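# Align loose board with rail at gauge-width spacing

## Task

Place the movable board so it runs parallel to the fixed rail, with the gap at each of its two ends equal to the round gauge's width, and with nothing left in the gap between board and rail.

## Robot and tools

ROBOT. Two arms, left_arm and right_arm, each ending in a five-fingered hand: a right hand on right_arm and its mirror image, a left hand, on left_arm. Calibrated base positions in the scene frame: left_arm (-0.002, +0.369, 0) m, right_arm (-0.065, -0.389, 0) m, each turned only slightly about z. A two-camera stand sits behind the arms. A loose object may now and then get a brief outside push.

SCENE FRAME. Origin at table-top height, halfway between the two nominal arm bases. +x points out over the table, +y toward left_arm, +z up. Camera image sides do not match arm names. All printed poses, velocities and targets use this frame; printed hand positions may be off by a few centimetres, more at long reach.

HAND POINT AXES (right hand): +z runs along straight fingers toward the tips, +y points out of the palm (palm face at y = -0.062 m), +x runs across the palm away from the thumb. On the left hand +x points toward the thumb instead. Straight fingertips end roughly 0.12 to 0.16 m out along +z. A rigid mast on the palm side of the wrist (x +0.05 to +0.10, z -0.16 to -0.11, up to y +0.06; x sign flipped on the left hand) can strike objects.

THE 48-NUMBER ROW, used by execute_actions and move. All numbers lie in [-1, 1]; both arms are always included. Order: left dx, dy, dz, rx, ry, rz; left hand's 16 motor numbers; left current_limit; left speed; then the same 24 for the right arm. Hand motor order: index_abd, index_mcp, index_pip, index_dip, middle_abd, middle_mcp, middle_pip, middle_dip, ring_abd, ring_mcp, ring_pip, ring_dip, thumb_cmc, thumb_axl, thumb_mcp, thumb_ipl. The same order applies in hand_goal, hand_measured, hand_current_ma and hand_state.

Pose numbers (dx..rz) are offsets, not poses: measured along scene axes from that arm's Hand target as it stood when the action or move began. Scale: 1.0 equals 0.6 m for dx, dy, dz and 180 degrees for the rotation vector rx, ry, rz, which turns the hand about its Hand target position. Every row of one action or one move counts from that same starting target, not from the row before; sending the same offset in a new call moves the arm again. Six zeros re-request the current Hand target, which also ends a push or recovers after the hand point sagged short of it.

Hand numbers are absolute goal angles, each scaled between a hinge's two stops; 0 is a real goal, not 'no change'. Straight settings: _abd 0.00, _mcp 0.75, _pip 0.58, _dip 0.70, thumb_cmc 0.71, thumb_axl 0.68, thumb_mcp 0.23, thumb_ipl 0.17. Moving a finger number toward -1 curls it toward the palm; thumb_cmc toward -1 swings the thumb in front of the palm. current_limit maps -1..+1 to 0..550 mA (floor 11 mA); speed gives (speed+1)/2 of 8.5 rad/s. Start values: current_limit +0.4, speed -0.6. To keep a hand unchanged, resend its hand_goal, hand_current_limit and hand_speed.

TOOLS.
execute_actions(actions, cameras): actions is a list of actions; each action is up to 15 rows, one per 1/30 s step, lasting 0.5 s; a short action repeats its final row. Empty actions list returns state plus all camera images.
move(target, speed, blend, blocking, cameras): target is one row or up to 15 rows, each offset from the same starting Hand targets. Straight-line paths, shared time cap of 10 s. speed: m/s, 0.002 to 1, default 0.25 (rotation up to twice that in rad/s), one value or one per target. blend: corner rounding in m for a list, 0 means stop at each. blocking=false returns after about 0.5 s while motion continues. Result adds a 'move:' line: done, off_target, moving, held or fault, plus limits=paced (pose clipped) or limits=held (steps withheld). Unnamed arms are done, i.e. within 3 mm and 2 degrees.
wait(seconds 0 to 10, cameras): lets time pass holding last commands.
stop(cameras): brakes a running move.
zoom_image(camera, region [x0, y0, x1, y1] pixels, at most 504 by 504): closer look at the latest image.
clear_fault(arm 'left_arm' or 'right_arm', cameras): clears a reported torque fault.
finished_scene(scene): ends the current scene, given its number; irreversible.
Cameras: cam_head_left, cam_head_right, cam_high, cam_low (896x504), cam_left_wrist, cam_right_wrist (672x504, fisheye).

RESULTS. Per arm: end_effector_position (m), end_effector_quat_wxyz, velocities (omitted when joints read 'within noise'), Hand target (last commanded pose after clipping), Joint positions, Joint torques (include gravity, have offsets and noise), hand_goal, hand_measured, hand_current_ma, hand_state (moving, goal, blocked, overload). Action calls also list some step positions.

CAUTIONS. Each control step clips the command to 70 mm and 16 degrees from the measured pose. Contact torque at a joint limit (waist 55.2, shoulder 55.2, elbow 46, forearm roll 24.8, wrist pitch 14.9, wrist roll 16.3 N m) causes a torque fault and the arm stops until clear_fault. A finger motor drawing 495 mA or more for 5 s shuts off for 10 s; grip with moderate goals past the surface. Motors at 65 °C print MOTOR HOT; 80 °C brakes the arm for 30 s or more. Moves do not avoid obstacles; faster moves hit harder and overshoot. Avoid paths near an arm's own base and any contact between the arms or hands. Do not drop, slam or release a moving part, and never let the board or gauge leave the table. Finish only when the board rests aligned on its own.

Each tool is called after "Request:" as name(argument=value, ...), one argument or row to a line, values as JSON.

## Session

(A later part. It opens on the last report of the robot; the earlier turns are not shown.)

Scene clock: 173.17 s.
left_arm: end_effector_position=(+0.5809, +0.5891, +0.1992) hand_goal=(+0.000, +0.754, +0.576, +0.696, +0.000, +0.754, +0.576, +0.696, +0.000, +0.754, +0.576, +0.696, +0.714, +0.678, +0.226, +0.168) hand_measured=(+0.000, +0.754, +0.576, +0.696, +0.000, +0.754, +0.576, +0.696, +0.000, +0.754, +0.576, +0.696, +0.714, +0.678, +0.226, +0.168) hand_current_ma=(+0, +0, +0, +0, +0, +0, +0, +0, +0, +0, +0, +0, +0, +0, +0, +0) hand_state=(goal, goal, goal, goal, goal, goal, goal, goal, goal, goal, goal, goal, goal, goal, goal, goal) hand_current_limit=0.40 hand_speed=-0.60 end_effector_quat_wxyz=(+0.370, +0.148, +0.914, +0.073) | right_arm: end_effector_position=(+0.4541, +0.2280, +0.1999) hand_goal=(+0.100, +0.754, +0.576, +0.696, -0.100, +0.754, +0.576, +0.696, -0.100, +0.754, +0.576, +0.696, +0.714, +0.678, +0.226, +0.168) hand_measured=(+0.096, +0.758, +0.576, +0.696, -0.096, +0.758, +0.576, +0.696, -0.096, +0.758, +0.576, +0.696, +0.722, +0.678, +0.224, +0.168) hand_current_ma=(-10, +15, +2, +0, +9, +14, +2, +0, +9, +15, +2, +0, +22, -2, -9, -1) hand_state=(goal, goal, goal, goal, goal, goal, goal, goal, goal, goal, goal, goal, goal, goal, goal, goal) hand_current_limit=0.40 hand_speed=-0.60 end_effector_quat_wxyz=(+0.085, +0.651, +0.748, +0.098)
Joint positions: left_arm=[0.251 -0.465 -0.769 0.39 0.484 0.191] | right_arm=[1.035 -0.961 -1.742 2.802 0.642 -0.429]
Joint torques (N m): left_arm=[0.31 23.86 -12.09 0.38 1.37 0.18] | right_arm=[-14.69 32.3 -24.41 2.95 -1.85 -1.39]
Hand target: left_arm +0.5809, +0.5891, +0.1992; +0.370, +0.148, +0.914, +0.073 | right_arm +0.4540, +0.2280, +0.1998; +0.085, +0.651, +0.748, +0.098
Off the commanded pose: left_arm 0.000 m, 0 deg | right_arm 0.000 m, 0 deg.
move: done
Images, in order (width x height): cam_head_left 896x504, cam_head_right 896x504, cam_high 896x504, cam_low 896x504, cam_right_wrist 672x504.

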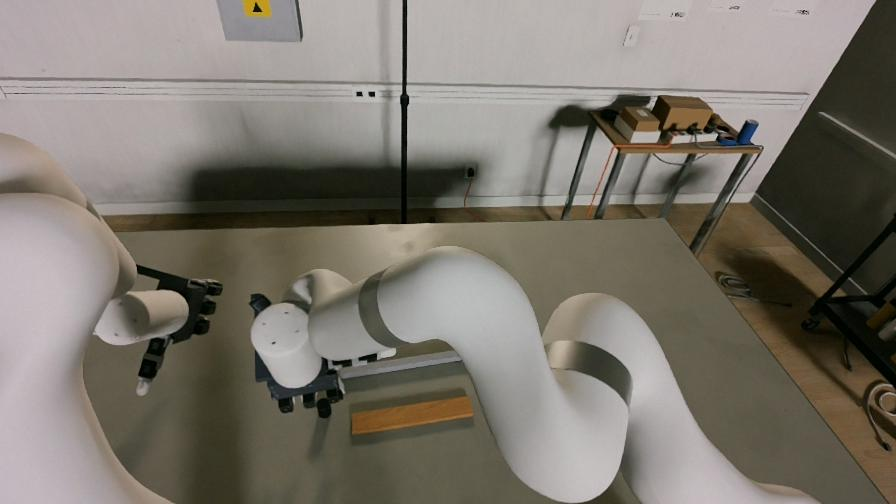

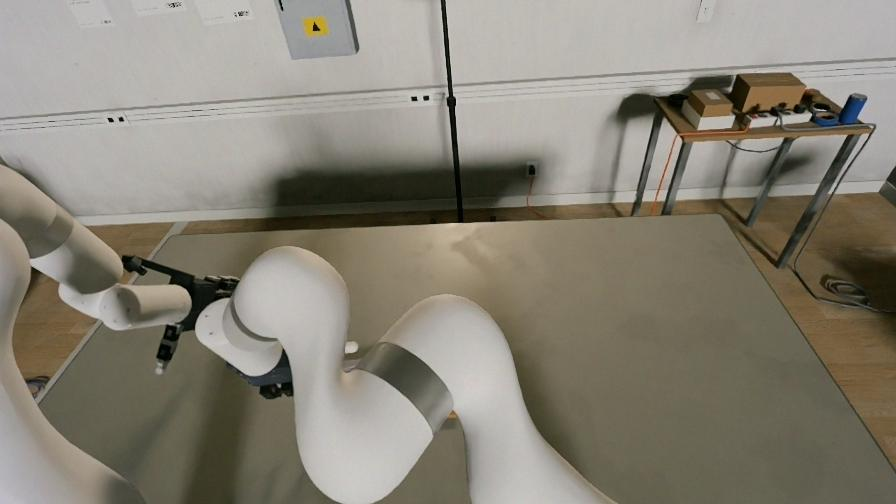

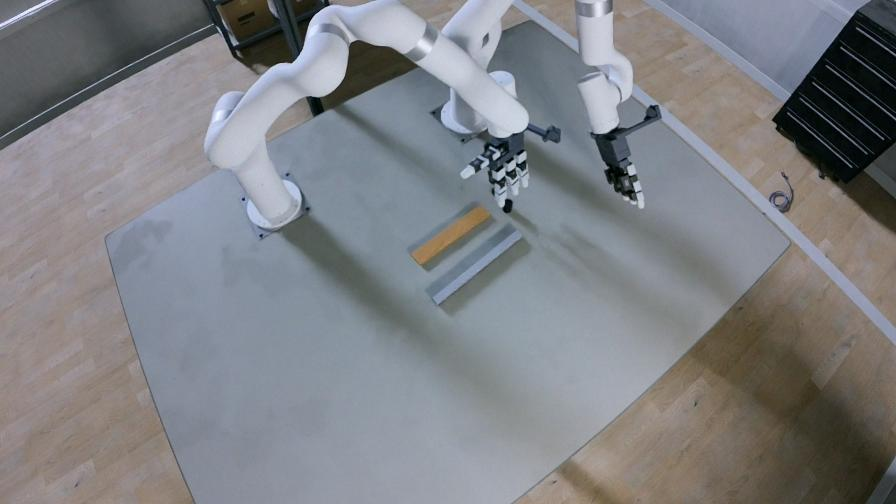

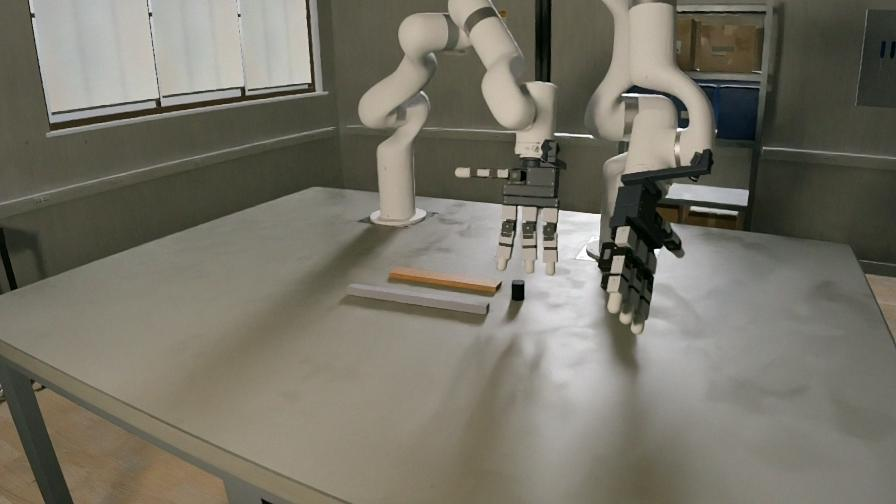

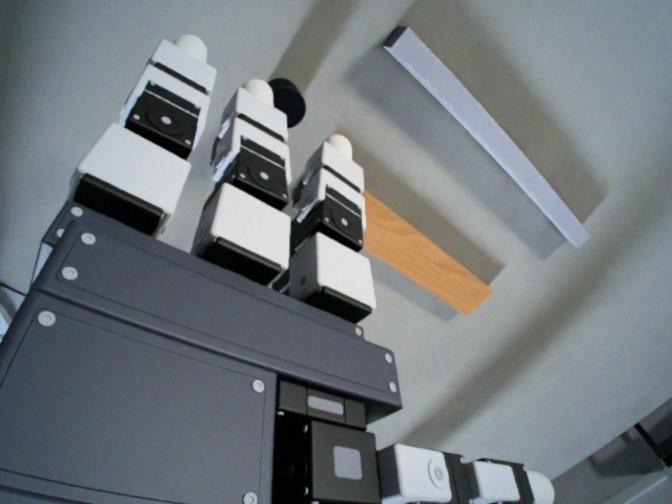

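Request:
move(
  target=[0,0,0,0,0,0,0,0.754,0.576,0.696,0,0.754,0.576,0.696,0,0.754,0.576,0.696,0.714,0.678,0.226,0.168,0.4,-0.6,-0.0025,0.001,-0.058,0,0,0,0.1,0.754,0.576,0.696,-0.1,0.754,0.576,0.696,-0.1,0.754,0.576,0.696,0.714,0.678,0.226,0.168,0.4,-0.6],
  cameras=["cam_right_wrist","cam_low","cam_high"],
  speed=0.06,
)

Request:
zoom_image(
  camera="cam_low",
  region=[460, 220, 600, 325],
)

Request:
zoom_image(
  camera="cam_right_wrist",
  region=[150, 0, 402, 189],
)

Request:
zoom_image(
  camera="cam_high",
  region=[460, 160, 560, 235],
)

Scene clock: 186.17 s.
left_arm: end_effector_position=(+0.5809, +0.5891, +0.1992) hand_goal=(+0.000, +0.754, +0.576, +0.696, +0.000, +0.754, +0.576, +0.696, +0.000, +0.754, +0.576, +0.696, +0.714, +0.678, +0.226, +0.168) hand_measured=(+0.000, +0.754, +0.576, +0.696, +0.000, +0.754, +0.576, +0.696, +0.000, +0.754, +0.576, +0.696, +0.714, +0.678, +0.226, +0.168) hand_current_ma=(+0, +0, +0, +0, +0, +0, +0, +0, +0, +0, +0, +0, +0, +0, +0, +0) hand_state=(goal, goal, goal, goal, goal, goal, goal, goal, goal, goal, goal, goal, goal, goal, goal, goal) hand_current_limit=0.40 hand_speed=-0.60 end_effector_quat_wxyz=(+0.370, +0.148, +0.914, +0.073) | right_arm: end_effector_position=(+0.4525, +0.2285, +0.1650) hand_goal=(+0.100, +0.754, +0.576, +0.696, -0.100, +0.754, +0.576, +0.696, -0.100, +0.754, +0.576, +0.696, +0.714, +0.678, +0.226, +0.168) hand_measured=(+0.096, +0.758, +0.576, +0.696, -0.096, +0.758, +0.576, +0.696, -0.096, +0.758, +0.576, +0.696, +0.722, +0.678, +0.224, +0.168) hand_current_ma=(-10, +15, +2, +0, +9, +14, +2, +0, +9, +15, +2, +0, +22, -2, -9, -1) hand_state=(goal, goal, goal, goal, goal, goal, goal, goal, goal, goal, goal, goal, goal, goal, goal, goal) hand_current_limit=0.40 hand_speed=-0.60 end_effector_quat_wxyz=(+0.085, +0.651, +0.748, +0.098)
Joint positions: left_arm=[0.251 -0.465 -0.769 0.39 0.484 0.191] | right_arm=[1.037 -1.007 -1.739 2.778 0.596 -0.397]
Joint torques (N m): left_arm=[0.48 24.01 -11.98 0.35 1.3 0.26] | right_arm=[14.47 33.26 -15.75 -4.22 -1.78 1.35]
Hand target: left_arm +0.5809, +0.5891, +0.1992; +0.370, +0.148, +0.914, +0.073 | right_arm +0.4525, +0.2286, +0.1650; +0.085, +0.651, +0.748, +0.098
Off the commanded pose: left_arm 0.000 m, 0 deg | right_arm 0.000 m, 0 deg.
move: done
Images, in order (width x height): cam_high 896x504, cam_low 896x504, cam_right_wrist 672x504.

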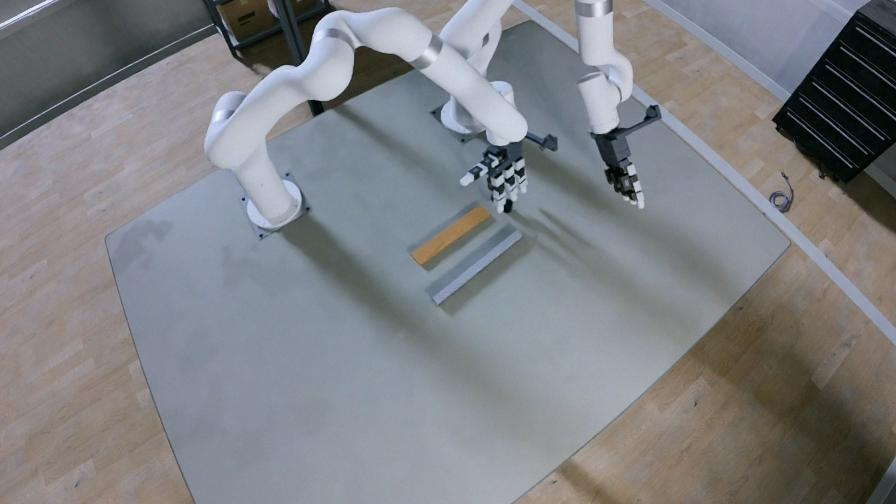

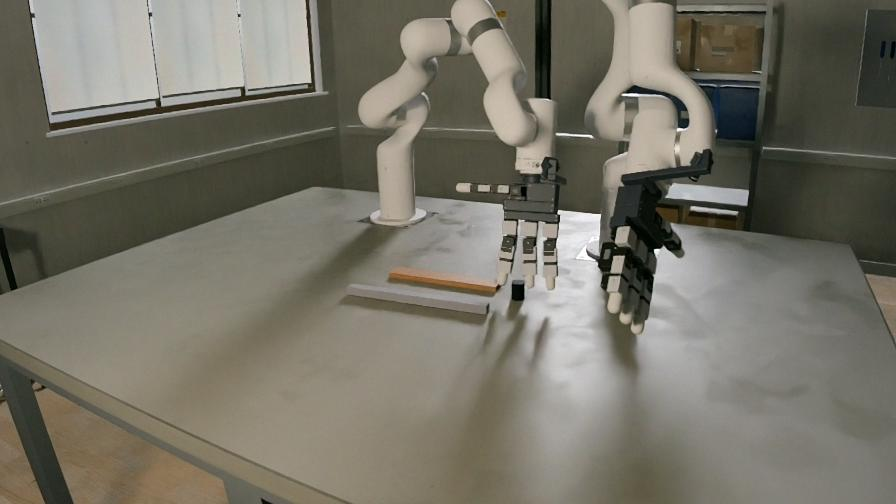

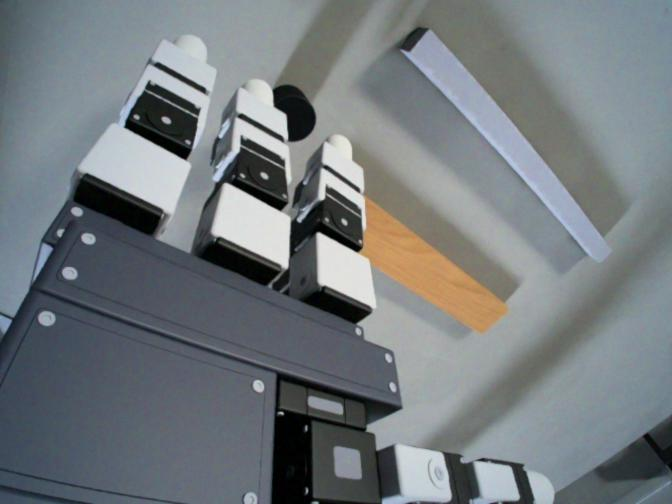

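Scaled by 3.600 from the camera's 896x504 image, which has a finer 1280x720 frame.

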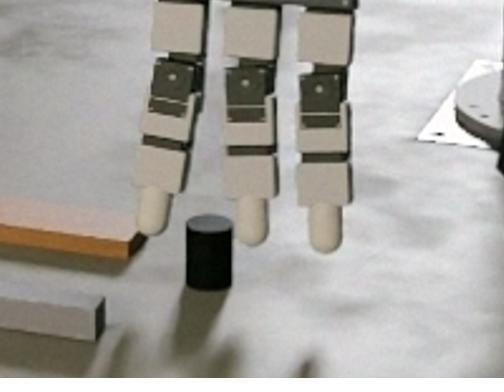

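Scaled by 2.000 from the camera's 672x504 image, which has a finer 960x720 frame.

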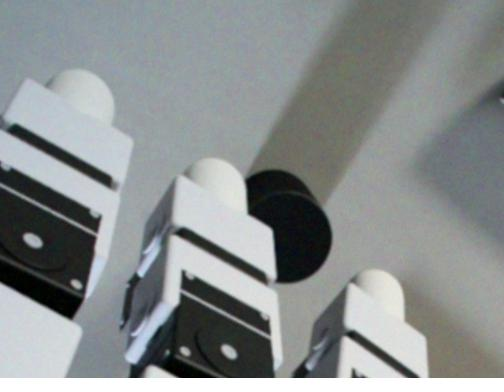

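Scaled by 5.040 from the camera's 896x504 image, which has a finer 1280x720 frame.

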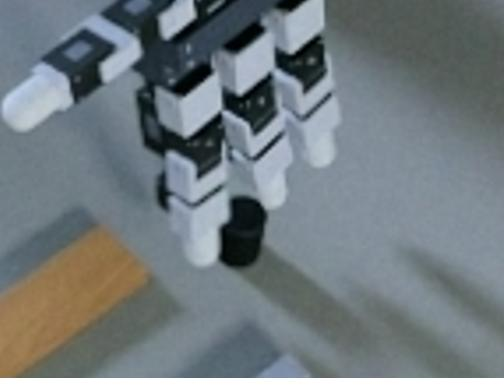

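Request:
move(
  target=[
    [0,0,0,0,0,0,0,0.754,0.576,0.696,0,0.754,0.576,0.696,0,0.754,0.576,0.696,0.714,0.678,0.226,0.168,0.4,-0.6,0,0,-0.025,0,0,0,0.1,0.754,0.576,0.696,-0.1,0.754,0.576,0.696,-0.1,0.754,0.576,0.696,0.714,0.678,0.226,0.168,0.4,-0.6],
    [0,0,0,0,0,0,0,0.754,0.576,0.696,0,0.754,0.576,0.696,0,0.754,0.576,0.696,0.714,0.678,0.226,0.168,0.4,-0.6,0,0,-0.025,0,0,0,-0.1,0.754,0.576,0.696,0.1,0.754,0.576,0.696,-0.1,0.754,0.576,0.696,0.714,0.678,0.226,0.168,0.1,-0.9],
  ],
  cameras=["cam_right_wrist","cam_low","cam_high"],
  speed=0.05,
)

Request:
zoom_image(
  camera="cam_low",
  region=[460, 220, 600, 325],
)

Request:
zoom_image(
  camera="cam_right_wrist",
  region=[150, 0, 402, 189],
)

Scene clock: 198.10 s.
left_arm: end_effector_position=(+0.5809, +0.5891, +0.1992) hand_goal=(+0.000, +0.754, +0.576, +0.696, +0.000, +0.754, +0.576, +0.696, +0.000, +0.754, +0.576, +0.696, +0.714, +0.678, +0.226, +0.168) hand_measured=(+0.000, +0.754, +0.576, +0.696, +0.000, +0.754, +0.576, +0.696, +0.000, +0.754, +0.576, +0.696, +0.714, +0.678, +0.226, +0.168) hand_current_ma=(+0, +0, +0, +0, +0, +0, +0, +0, +0, +0, +0, +0, +0, +0, +0, +0) hand_state=(goal, goal, goal, goal, goal, goal, goal, goal, goal, goal, goal, goal, goal, goal, goal, goal) hand_current_limit=0.40 hand_speed=-0.60 end_effector_quat_wxyz=(+0.370, +0.148, +0.914, +0.073) | right_arm: end_effector_position=(+0.4525, +0.2286, +0.1501) hand_goal=(-0.100, +0.754, +0.576, +0.696, +0.100, +0.754, +0.576, +0.696, -0.100, +0.754, +0.576, +0.696, +0.714, +0.678, +0.226, +0.168) hand_measured=(-0.030, +0.758, +0.576, +0.696, -0.080, +0.758, +0.576, +0.696, -0.096, +0.758, +0.576, +0.696, +0.722, +0.678, +0.224, +0.168) hand_current_ma=(+254, +15, +2, +0, -302, +9, +2, +0, +9, +15, +2, +0, +22, -2, -9, -1) hand_state=(blocked, goal, goal, goal, blocked, goal, goal, goal, goal, goal, goal, goal, goal, goal, goal, goal) hand_current_limit=0.10 hand_speed=-0.90 end_effector_quat_wxyz=(+0.085, +0.651, +0.748, +0.098)
Joint positions: left_arm=[0.251 -0.465 -0.769 0.39 0.484 0.191] | right_arm=[1.038 -1.028 -1.74 2.767 0.577 -0.384]
Joint torques (N m): left_arm=[0.57 23.26 -12.08 0.21 1.26 0.19] | right_arm=[9.8 28.82 -18.72 -4.23 -0.15 1.48]
Hand target: left_arm +0.5809, +0.5891, +0.1992; +0.370, +0.148, +0.914, +0.073 | right_arm +0.4525, +0.2286, +0.1500; +0.085, +0.651, +0.748, +0.098
Off the commanded pose: left_arm 0.000 m, 0 deg | right_arm 0.000 m, 0 deg.
move: done
Images, in order (width x height): cam_high 896x504, cam_low 896x504, cam_right_wrist 672x504.

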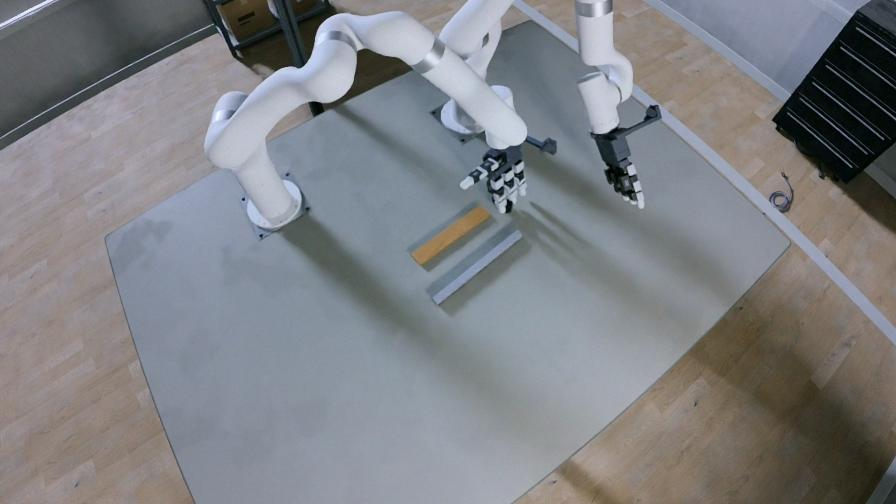

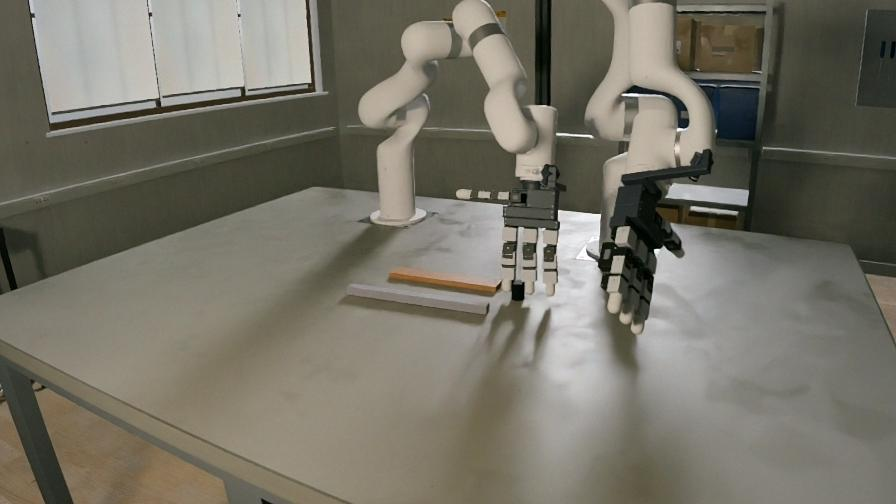

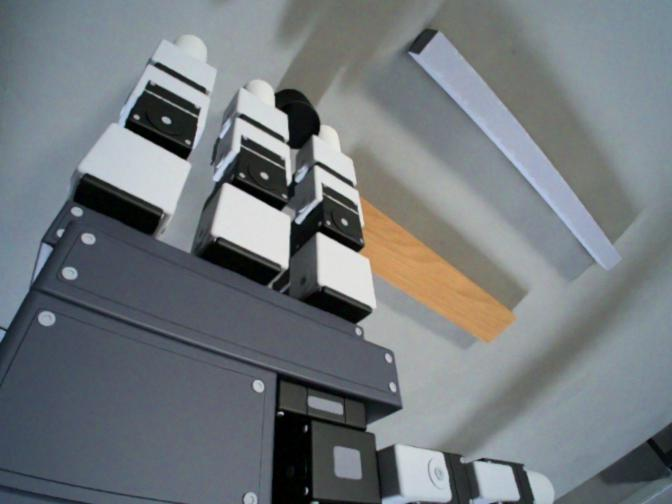

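Scaled by 3.600 from the camera's 896x504 image, which has a finer 1280x720 frame.

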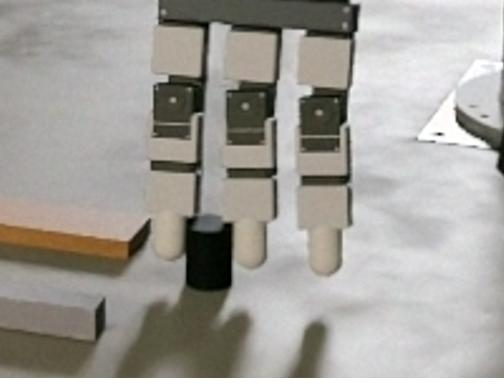

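Scaled by 2.000 from the camera's 672x504 image, which has a finer 960x720 frame.

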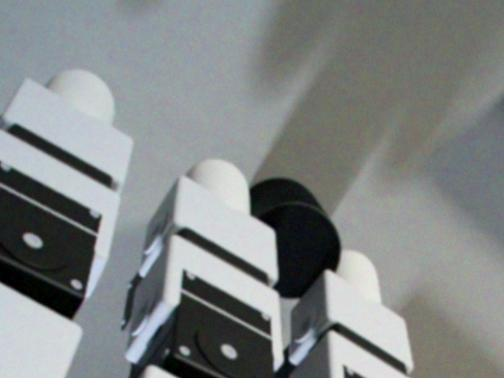

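Request:
move(
  target=[0,0,0,0,0,0,0,0.754,0.576,0.696,0,0.754,0.576,0.696,0,0.754,0.576,0.696,0.714,0.678,0.226,0.168,0.4,-0.6,0,0,0.06,0,0,0,-0.1,0.754,0.576,0.696,0.1,0.754,0.576,0.696,-0.1,0.754,0.576,0.696,0.714,0.678,0.226,0.168,0.1,-0.9],
  cameras=["cam_right_wrist","cam_low","cam_high"],
  speed=0.05,
)

Request:
zoom_image(
  camera="cam_low",
  region=[460, 220, 600, 325],
)

Request:
zoom_image(
  camera="cam_right_wrist",
  region=[150, 0, 402, 189],
)

Scene clock: 205.10 s.
left_arm: end_effector_position=(+0.5809, +0.5891, +0.1992) hand_goal=(+0.000, +0.754, +0.576, +0.696, +0.000, +0.754, +0.576, +0.696, +0.000, +0.754, +0.576, +0.696, +0.714, +0.678, +0.226, +0.168) hand_measured=(+0.000, +0.754, +0.576, +0.696, +0.000, +0.754, +0.576, +0.696, +0.000, +0.754, +0.576, +0.696, +0.714, +0.678, +0.226, +0.168) hand_current_ma=(+0, +0, +0, +0, +0, +0, +0, +0, +0, +0, +0, +0, +0, +0, +0, +0) hand_state=(goal, goal, goal, goal, goal, goal, goal, goal, goal, goal, goal, goal, goal, goal, goal, goal) hand_current_limit=0.40 hand_speed=-0.60 end_effector_quat_wxyz=(+0.370, +0.148, +0.914, +0.073) | right_arm: end_effector_position=(+0.4525, +0.2285, +0.1859) hand_goal=(-0.100, +0.754, +0.576, +0.696, +0.100, +0.754, +0.576, +0.696, -0.100, +0.754, +0.576, +0.696, +0.714, +0.678, +0.226, +0.168) hand_measured=(-0.030, +0.760, +0.578, +0.696, -0.076, +0.760, +0.578, +0.696, -0.096, +0.758, +0.576, +0.696, +0.722, +0.678, +0.224, +0.168) hand_current_ma=(+248, +21, +5, +0, -302, +17, +4, +0, +9, +15, +2, +0, +22, -2, -9, -1) hand_state=(blocked, goal, goal, goal, blocked, goal, goal, goal, goal, goal, goal, goal, goal, goal, goal, goal) hand_current_limit=0.10 hand_speed=-0.90 end_effector_quat_wxyz=(+0.085, +0.651, +0.748, +0.098)
Joint positions: left_arm=[0.251 -0.465 -0.769 0.39 0.484 0.191] | right_arm=[1.038 -0.978 -1.739 2.793 0.623 -0.415]
Joint torques (N m): left_arm=[1.21 23.31 -12.27 0.44 1.27 0.2] | right_arm=[-13.88 60.24 -25.07 3.34 1.66 -1.42]
Hand target: left_arm +0.5809, +0.5891, +0.1992; +0.370, +0.148, +0.914, +0.073 | right_arm +0.4525, +0.2286, +0.1860; +0.085, +0.651, +0.748, +0.098
Off the commanded pose: left_arm 0.000 m, 0 deg | right_arm 0.000 m, 0 deg.
move: done
Images, in order (width x height): cam_high 896x504, cam_low 896x504, cam_right_wrist 672x504.

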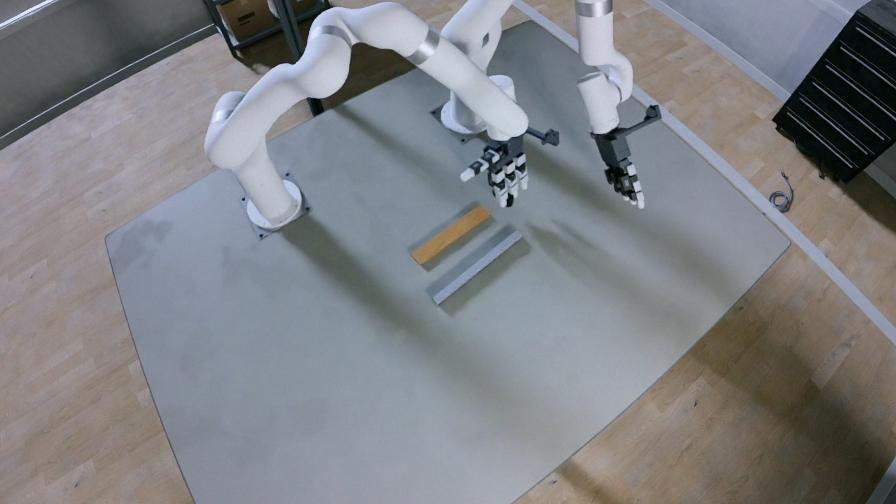

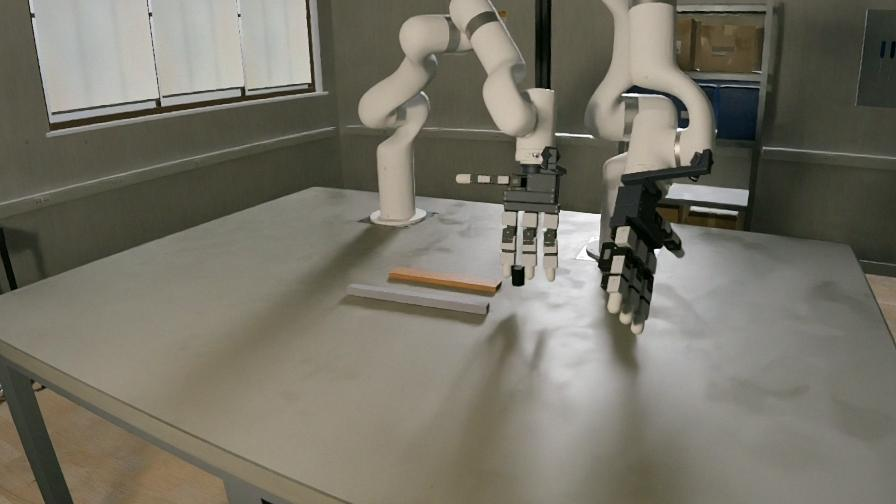

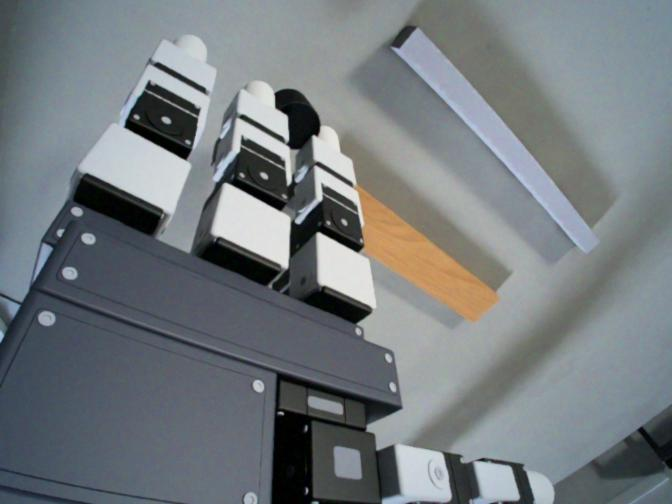

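Scaled by 3.600 from the camera's 896x504 image, which has a finer 1280x720 frame.

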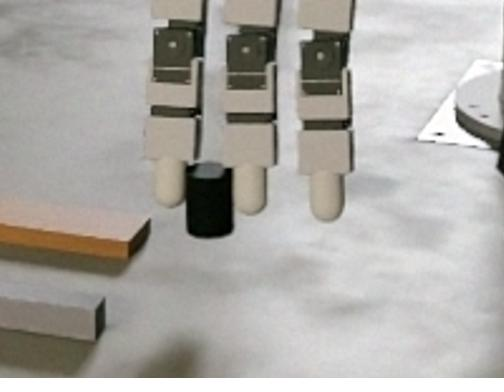

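Scaled by 2.000 from the camera's 672x504 image, which has a finer 960x720 frame.

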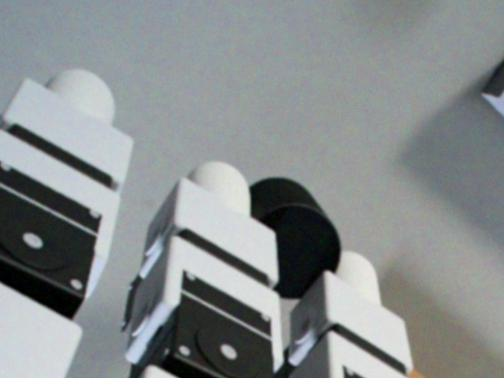

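Request:
zoom_image(
  camera="cam_right_wrist",
  region=[340, 0, 480, 105],
)

Request:
zoom_image(
  camera="cam_right_wrist",
  region=[420, 180, 640, 345],
)

Scaled by 3.600 from the camera's 672x504 image, which has a finer 960x720 frame.

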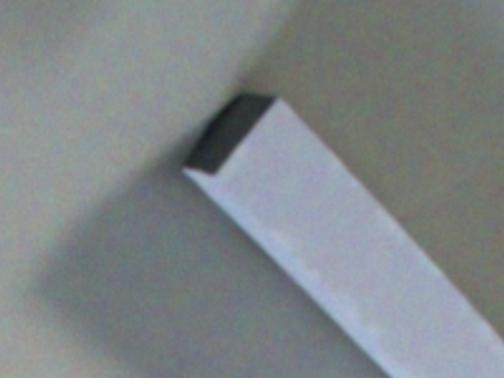

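Scaled by 2.291 from the camera's 672x504 image, which has a finer 960x720 frame.

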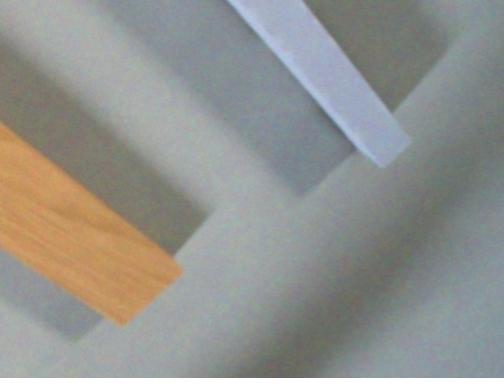

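Request:
move(
  target=[
    [0,0,0,0,0,0,0,0.754,0.576,0.696,0,0.754,0.576,0.696,0,0.754,0.576,0.696,0.714,0.678,0.226,0.168,0.4,-0.6,0,0,0.04,0,0,0,-0.1,0.754,0.576,0.696,0.1,0.754,0.576,0.696,-0.1,0.754,0.576,0.696,0.714,0.678,0.226,0.168,0.1,-0.9],
    [0,0,0,0,0,0,0,0.754,0.576,0.696,0,0.754,0.576,0.696,0,0.754,0.576,0.696,0.714,0.678,0.226,0.168,0.4,-0.6,0.165,-0.379,0.04,0,0,0,-0.1,0.754,0.576,0.696,0.1,0.754,0.576,0.696,-0.1,0.754,0.576,0.696,0.714,0.678,0.226,0.168,0.1,-0.9],
  ],
  cameras=["cam_right_wrist","cam_low","cam_high"],
  speed=[0.1,0.12],
)

Request:
zoom_image(
  camera="cam_low",
  region=[340, 220, 540, 325],
)

Request:
zoom_image(
  camera="cam_right_wrist",
  region=[150, 0, 402, 189],
)

Request:
zoom_image(
  camera="cam_high",
  region=[400, 180, 560, 320],
)

Scene clock: 238.20 s.
left_arm: end_effector_position=(+0.5809, +0.5891, +0.1992) hand_goal=(+0.000, +0.754, +0.576, +0.696, +0.000, +0.754, +0.576, +0.696, +0.000, +0.754, +0.576, +0.696, +0.714, +0.678, +0.226, +0.168) hand_measured=(+0.000, +0.754, +0.576, +0.696, +0.000, +0.754, +0.576, +0.696, +0.000, +0.754, +0.576, +0.696, +0.714, +0.678, +0.226, +0.168) hand_current_ma=(+0, +0, +0, +0, +0, +0, +0, +0, +0, +0, +0, +0, +0, +0, +0, +0) hand_state=(goal, goal, goal, goal, goal, goal, goal, goal, goal, goal, goal, goal, goal, goal, goal, goal) hand_current_limit=0.40 hand_speed=-0.60 end_effector_quat_wxyz=(+0.370, +0.148, +0.914, +0.073) | right_arm: end_effector_position=(+0.5515, +0.0012, +0.2100) hand_goal=(-0.100, +0.754, +0.576, +0.696, +0.100, +0.754, +0.576, +0.696, -0.100, +0.754, +0.576, +0.696, +0.714, +0.678, +0.226, +0.168) hand_measured=(-0.030, +0.762, +0.578, +0.696, -0.074, +0.760, +0.578, +0.696, -0.096, +0.758, +0.576, +0.696, +0.722, +0.678, +0.224, +0.168) hand_current_ma=(+248, +24, +7, +1, -302, +20, +5, +0, +8, +14, +2, +0, +22, -2, -9, -1) hand_state=(blocked, goal, goal, goal, blocked, goal, goal, goal, goal, goal, goal, goal, goal, goal, goal, goal) hand_current_limit=0.10 hand_speed=-0.90 end_effector_quat_wxyz=(+0.085, +0.651, +0.748, +0.098)
Joint positions: left_arm=[0.251 -0.465 -0.769 0.39 0.484 0.191] | right_arm=[0.703 -0.695 -1.306 2.796 0.41 -0.716]
Joint torques (N m): left_arm=[0.45 23.85 -12.09 0.25 1.24 0.22] | right_arm=[-14.27 53.22 -8.72 3.38 -2.05 -1.46]
Hand target: left_arm +0.5809, +0.5891, +0.1992; +0.370, +0.148, +0.914, +0.073 | right_arm +0.5515, +0.0012, +0.2100; +0.085, +0.651, +0.748, +0.098
Off the commanded pose: left_arm 0.000 m, 0 deg | right_arm 0.000 m, 0 deg.
move: done
Images, in order (width x height): cam_high 896x504, cam_low 896x504, cam_right_wrist 672x504.

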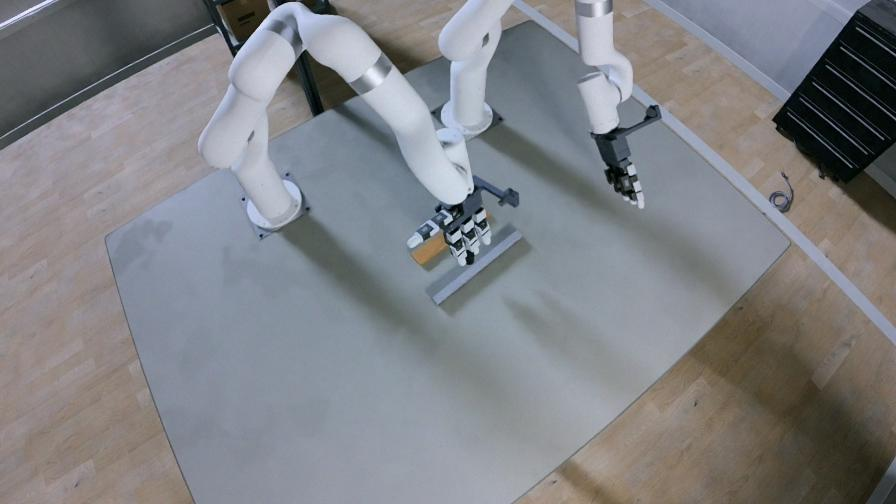

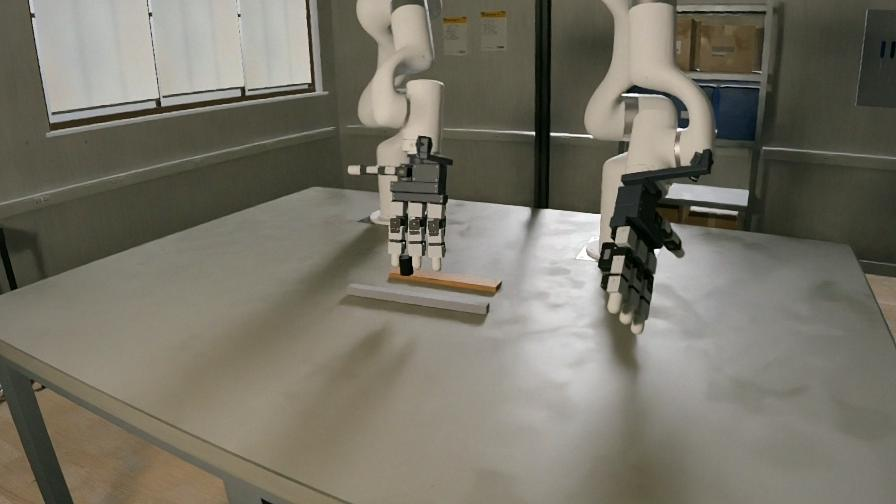

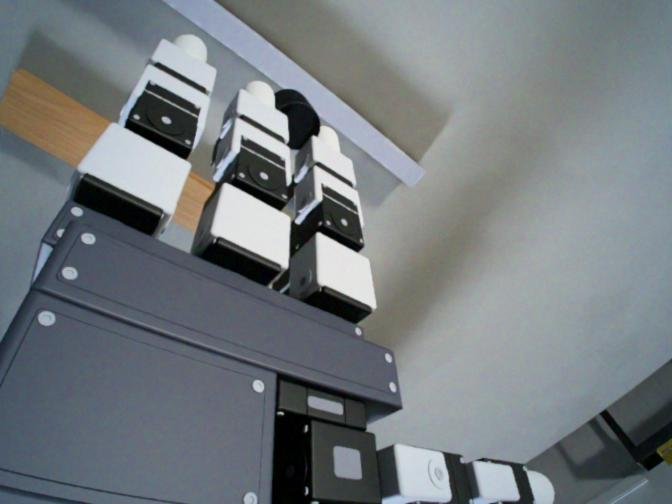

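Scaled by 2.520 from the camera's 896x504 image, which has a finer 1280x720 frame.

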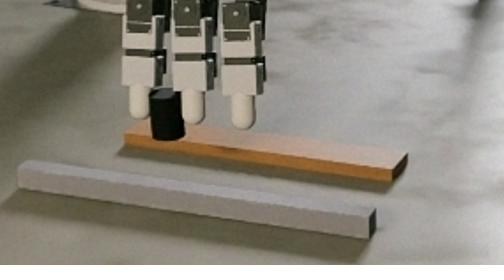

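Scaled by 2.000 from the camera's 672x504 image, which has a finer 960x720 frame.

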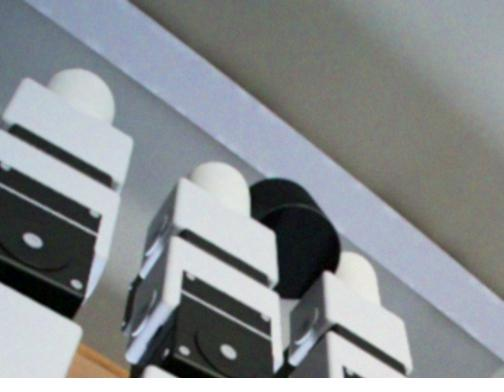

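Scaled by 3.150 from the camera's 896x504 image, which has a finer 1280x720 frame.

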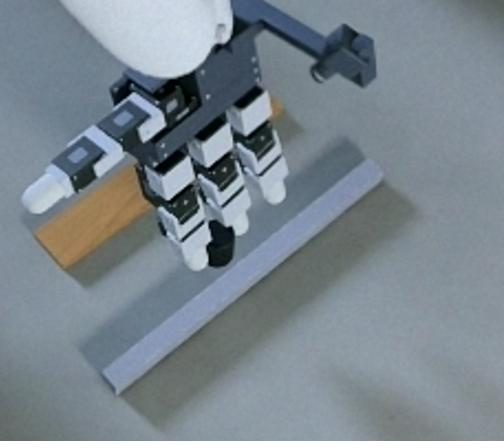

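Request:
move(
  target=[
    [0,0,0,0,0,0,0,0.754,0.576,0.696,0,0.754,0.576,0.696,0,0.754,0.576,0.696,0.714,0.678,0.226,0.168,0.4,-0.6,-0.025,0,0,0,0,0,-0.1,0.754,0.576,0.696,0.1,0.754,0.576,0.696,-0.1,0.754,0.576,0.696,0.714,0.678,0.226,0.168,0.1,-0.9],
    [0,0,0,0,0,0,0,0.754,0.576,0.696,0,0.754,0.576,0.696,0,0.754,0.576,0.696,0.714,0.678,0.226,0.168,0.4,-0.6,-0.025,0,-0.08,0,0,0,-0.1,0.754,0.576,0.696,0.1,0.754,0.576,0.696,-0.1,0.754,0.576,0.696,0.714,0.678,0.226,0.168,0.1,-0.9],
  ],
  cameras=["cam_right_wrist","cam_low","cam_high"],
  speed=[0.1,0.05],
)

Request:
zoom_image(
  camera="cam_low",
  region=[340, 220, 540, 325],
)

Request:
zoom_image(
  camera="cam_right_wrist",
  region=[150, 0, 402, 189],
)

Request:
zoom_image(
  camera="cam_high",
  region=[400, 180, 560, 320],
)

Scene clock: 251.47 s.
left_arm: end_effector_position=(+0.5809, +0.5891, +0.1992) hand_goal=(+0.000, +0.754, +0.576, +0.696, +0.000, +0.754, +0.576, +0.696, +0.000, +0.754, +0.576, +0.696, +0.714, +0.678, +0.226, +0.168) hand_measured=(+0.000, +0.754, +0.576, +0.696, +0.000, +0.754, +0.576, +0.696, +0.000, +0.754, +0.576, +0.696, +0.714, +0.678, +0.226, +0.168) hand_current_ma=(+0, +0, +0, +0, +0, +0, +0, +0, +0, +0, +0, +0, +0, +0, +0, +0) hand_state=(goal, goal, goal, goal, goal, goal, goal, goal, goal, goal, goal, goal, goal, goal, goal, goal) hand_current_limit=0.40 hand_speed=-0.60 end_effector_quat_wxyz=(+0.370, +0.148, +0.914, +0.073) | right_arm: end_effector_position=(+0.5365, +0.0011, +0.1620) hand_goal=(-0.100, +0.754, +0.576, +0.696, +0.100, +0.754, +0.576, +0.696, -0.100, +0.754, +0.576, +0.696, +0.714, +0.678, +0.226, +0.168) hand_measured=(-0.030, +0.762, +0.578, +0.696, -0.074, +0.760, +0.578, +0.696, -0.096, +0.758, +0.576, +0.696, +0.722, +0.678, +0.224, +0.168) hand_current_ma=(+248, +25, +7, +1, -302, +21, +6, +0, +8, +14, +2, +0, +22, -2, -9, -1) hand_state=(blocked, goal, goal, goal, blocked, goal, goal, goal, goal, goal, goal, goal, goal, goal, goal, goal) hand_current_limit=0.10 hand_speed=-0.90 end_effector_quat_wxyz=(+0.085, +0.651, +0.748, +0.098)
Joint positions: left_arm=[0.251 -0.465 -0.769 0.39 0.484 0.191] | right_arm=[0.719 -0.748 -1.263 2.691 0.324 -0.59]
Joint torques (N m): left_arm=[0.47 23.52 -12.48 0.4 1.24 0.19] | right_arm=[12.39 27.33 -22.16 -3.9 -2.06 1.5]
Hand target: left_arm +0.5809, +0.5891, +0.1992; +0.370, +0.148, +0.914, +0.073 | right_arm +0.5365, +0.0012, +0.1620; +0.085, +0.651, +0.748, +0.098
Off the commanded pose: left_arm 0.000 m, 0 deg | right_arm 0.000 m, 0 deg.
move: done
Images, in order (width x height): cam_high 896x504, cam_low 896x504, cam_right_wrist 672x504.

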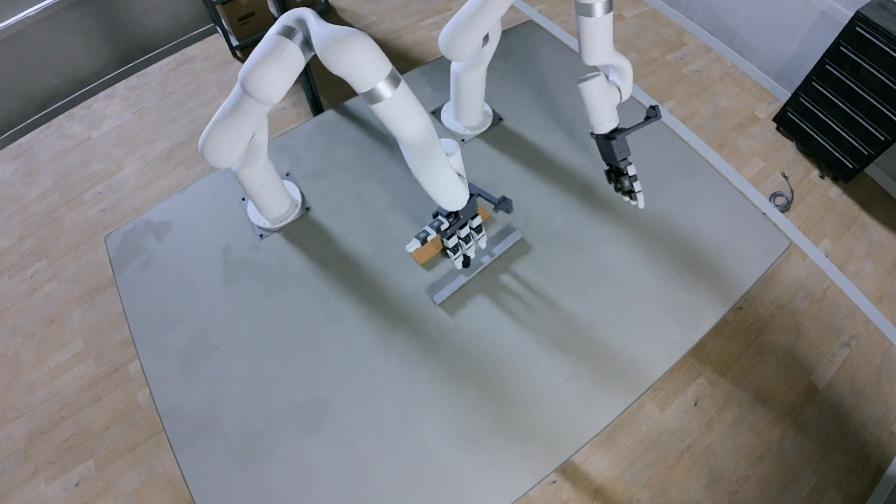

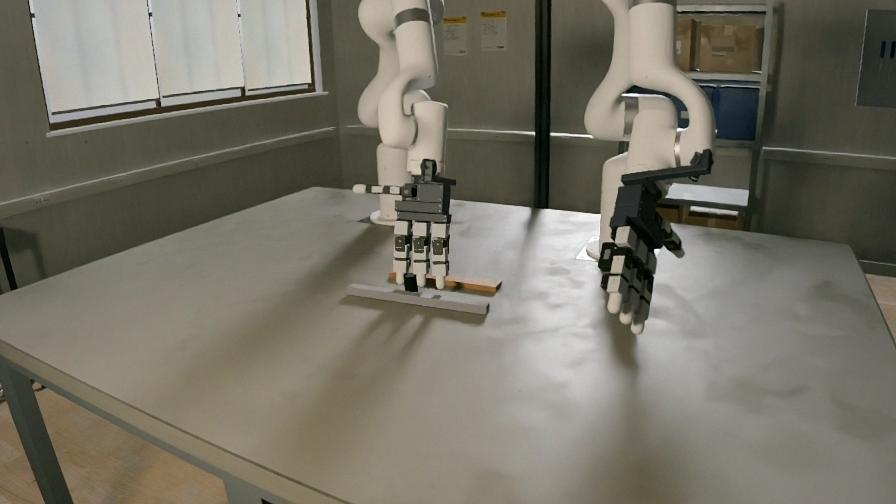

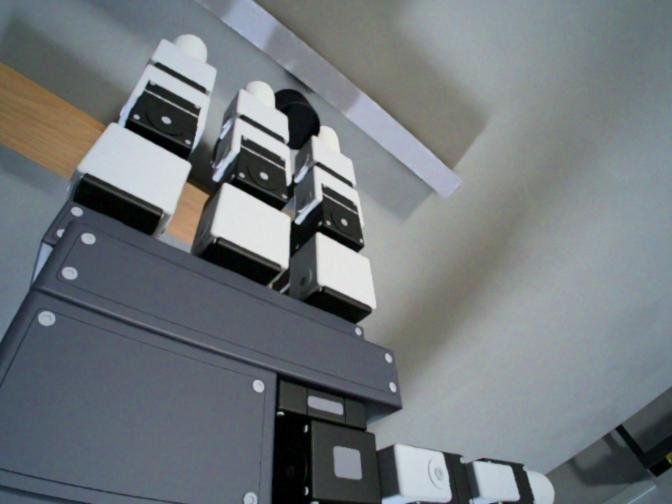

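Scaled by 2.520 from the camera's 896x504 image, which has a finer 1280x720 frame.

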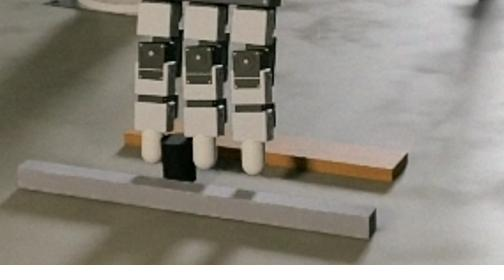

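Scaled by 2.000 from the camera's 672x504 image, which has a finer 960x720 frame.

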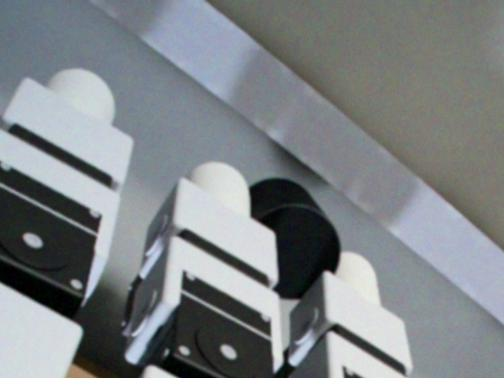

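Scaled by 3.150 from the camera's 896x504 image, which has a finer 1280x720 frame.

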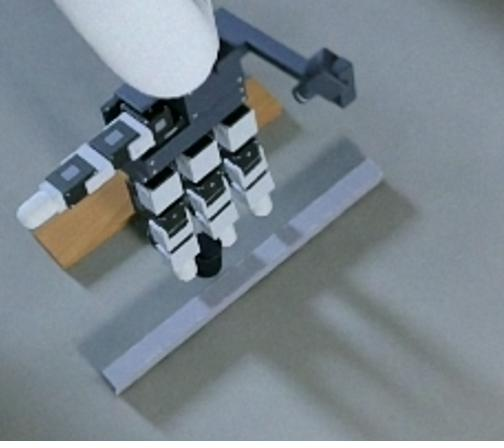

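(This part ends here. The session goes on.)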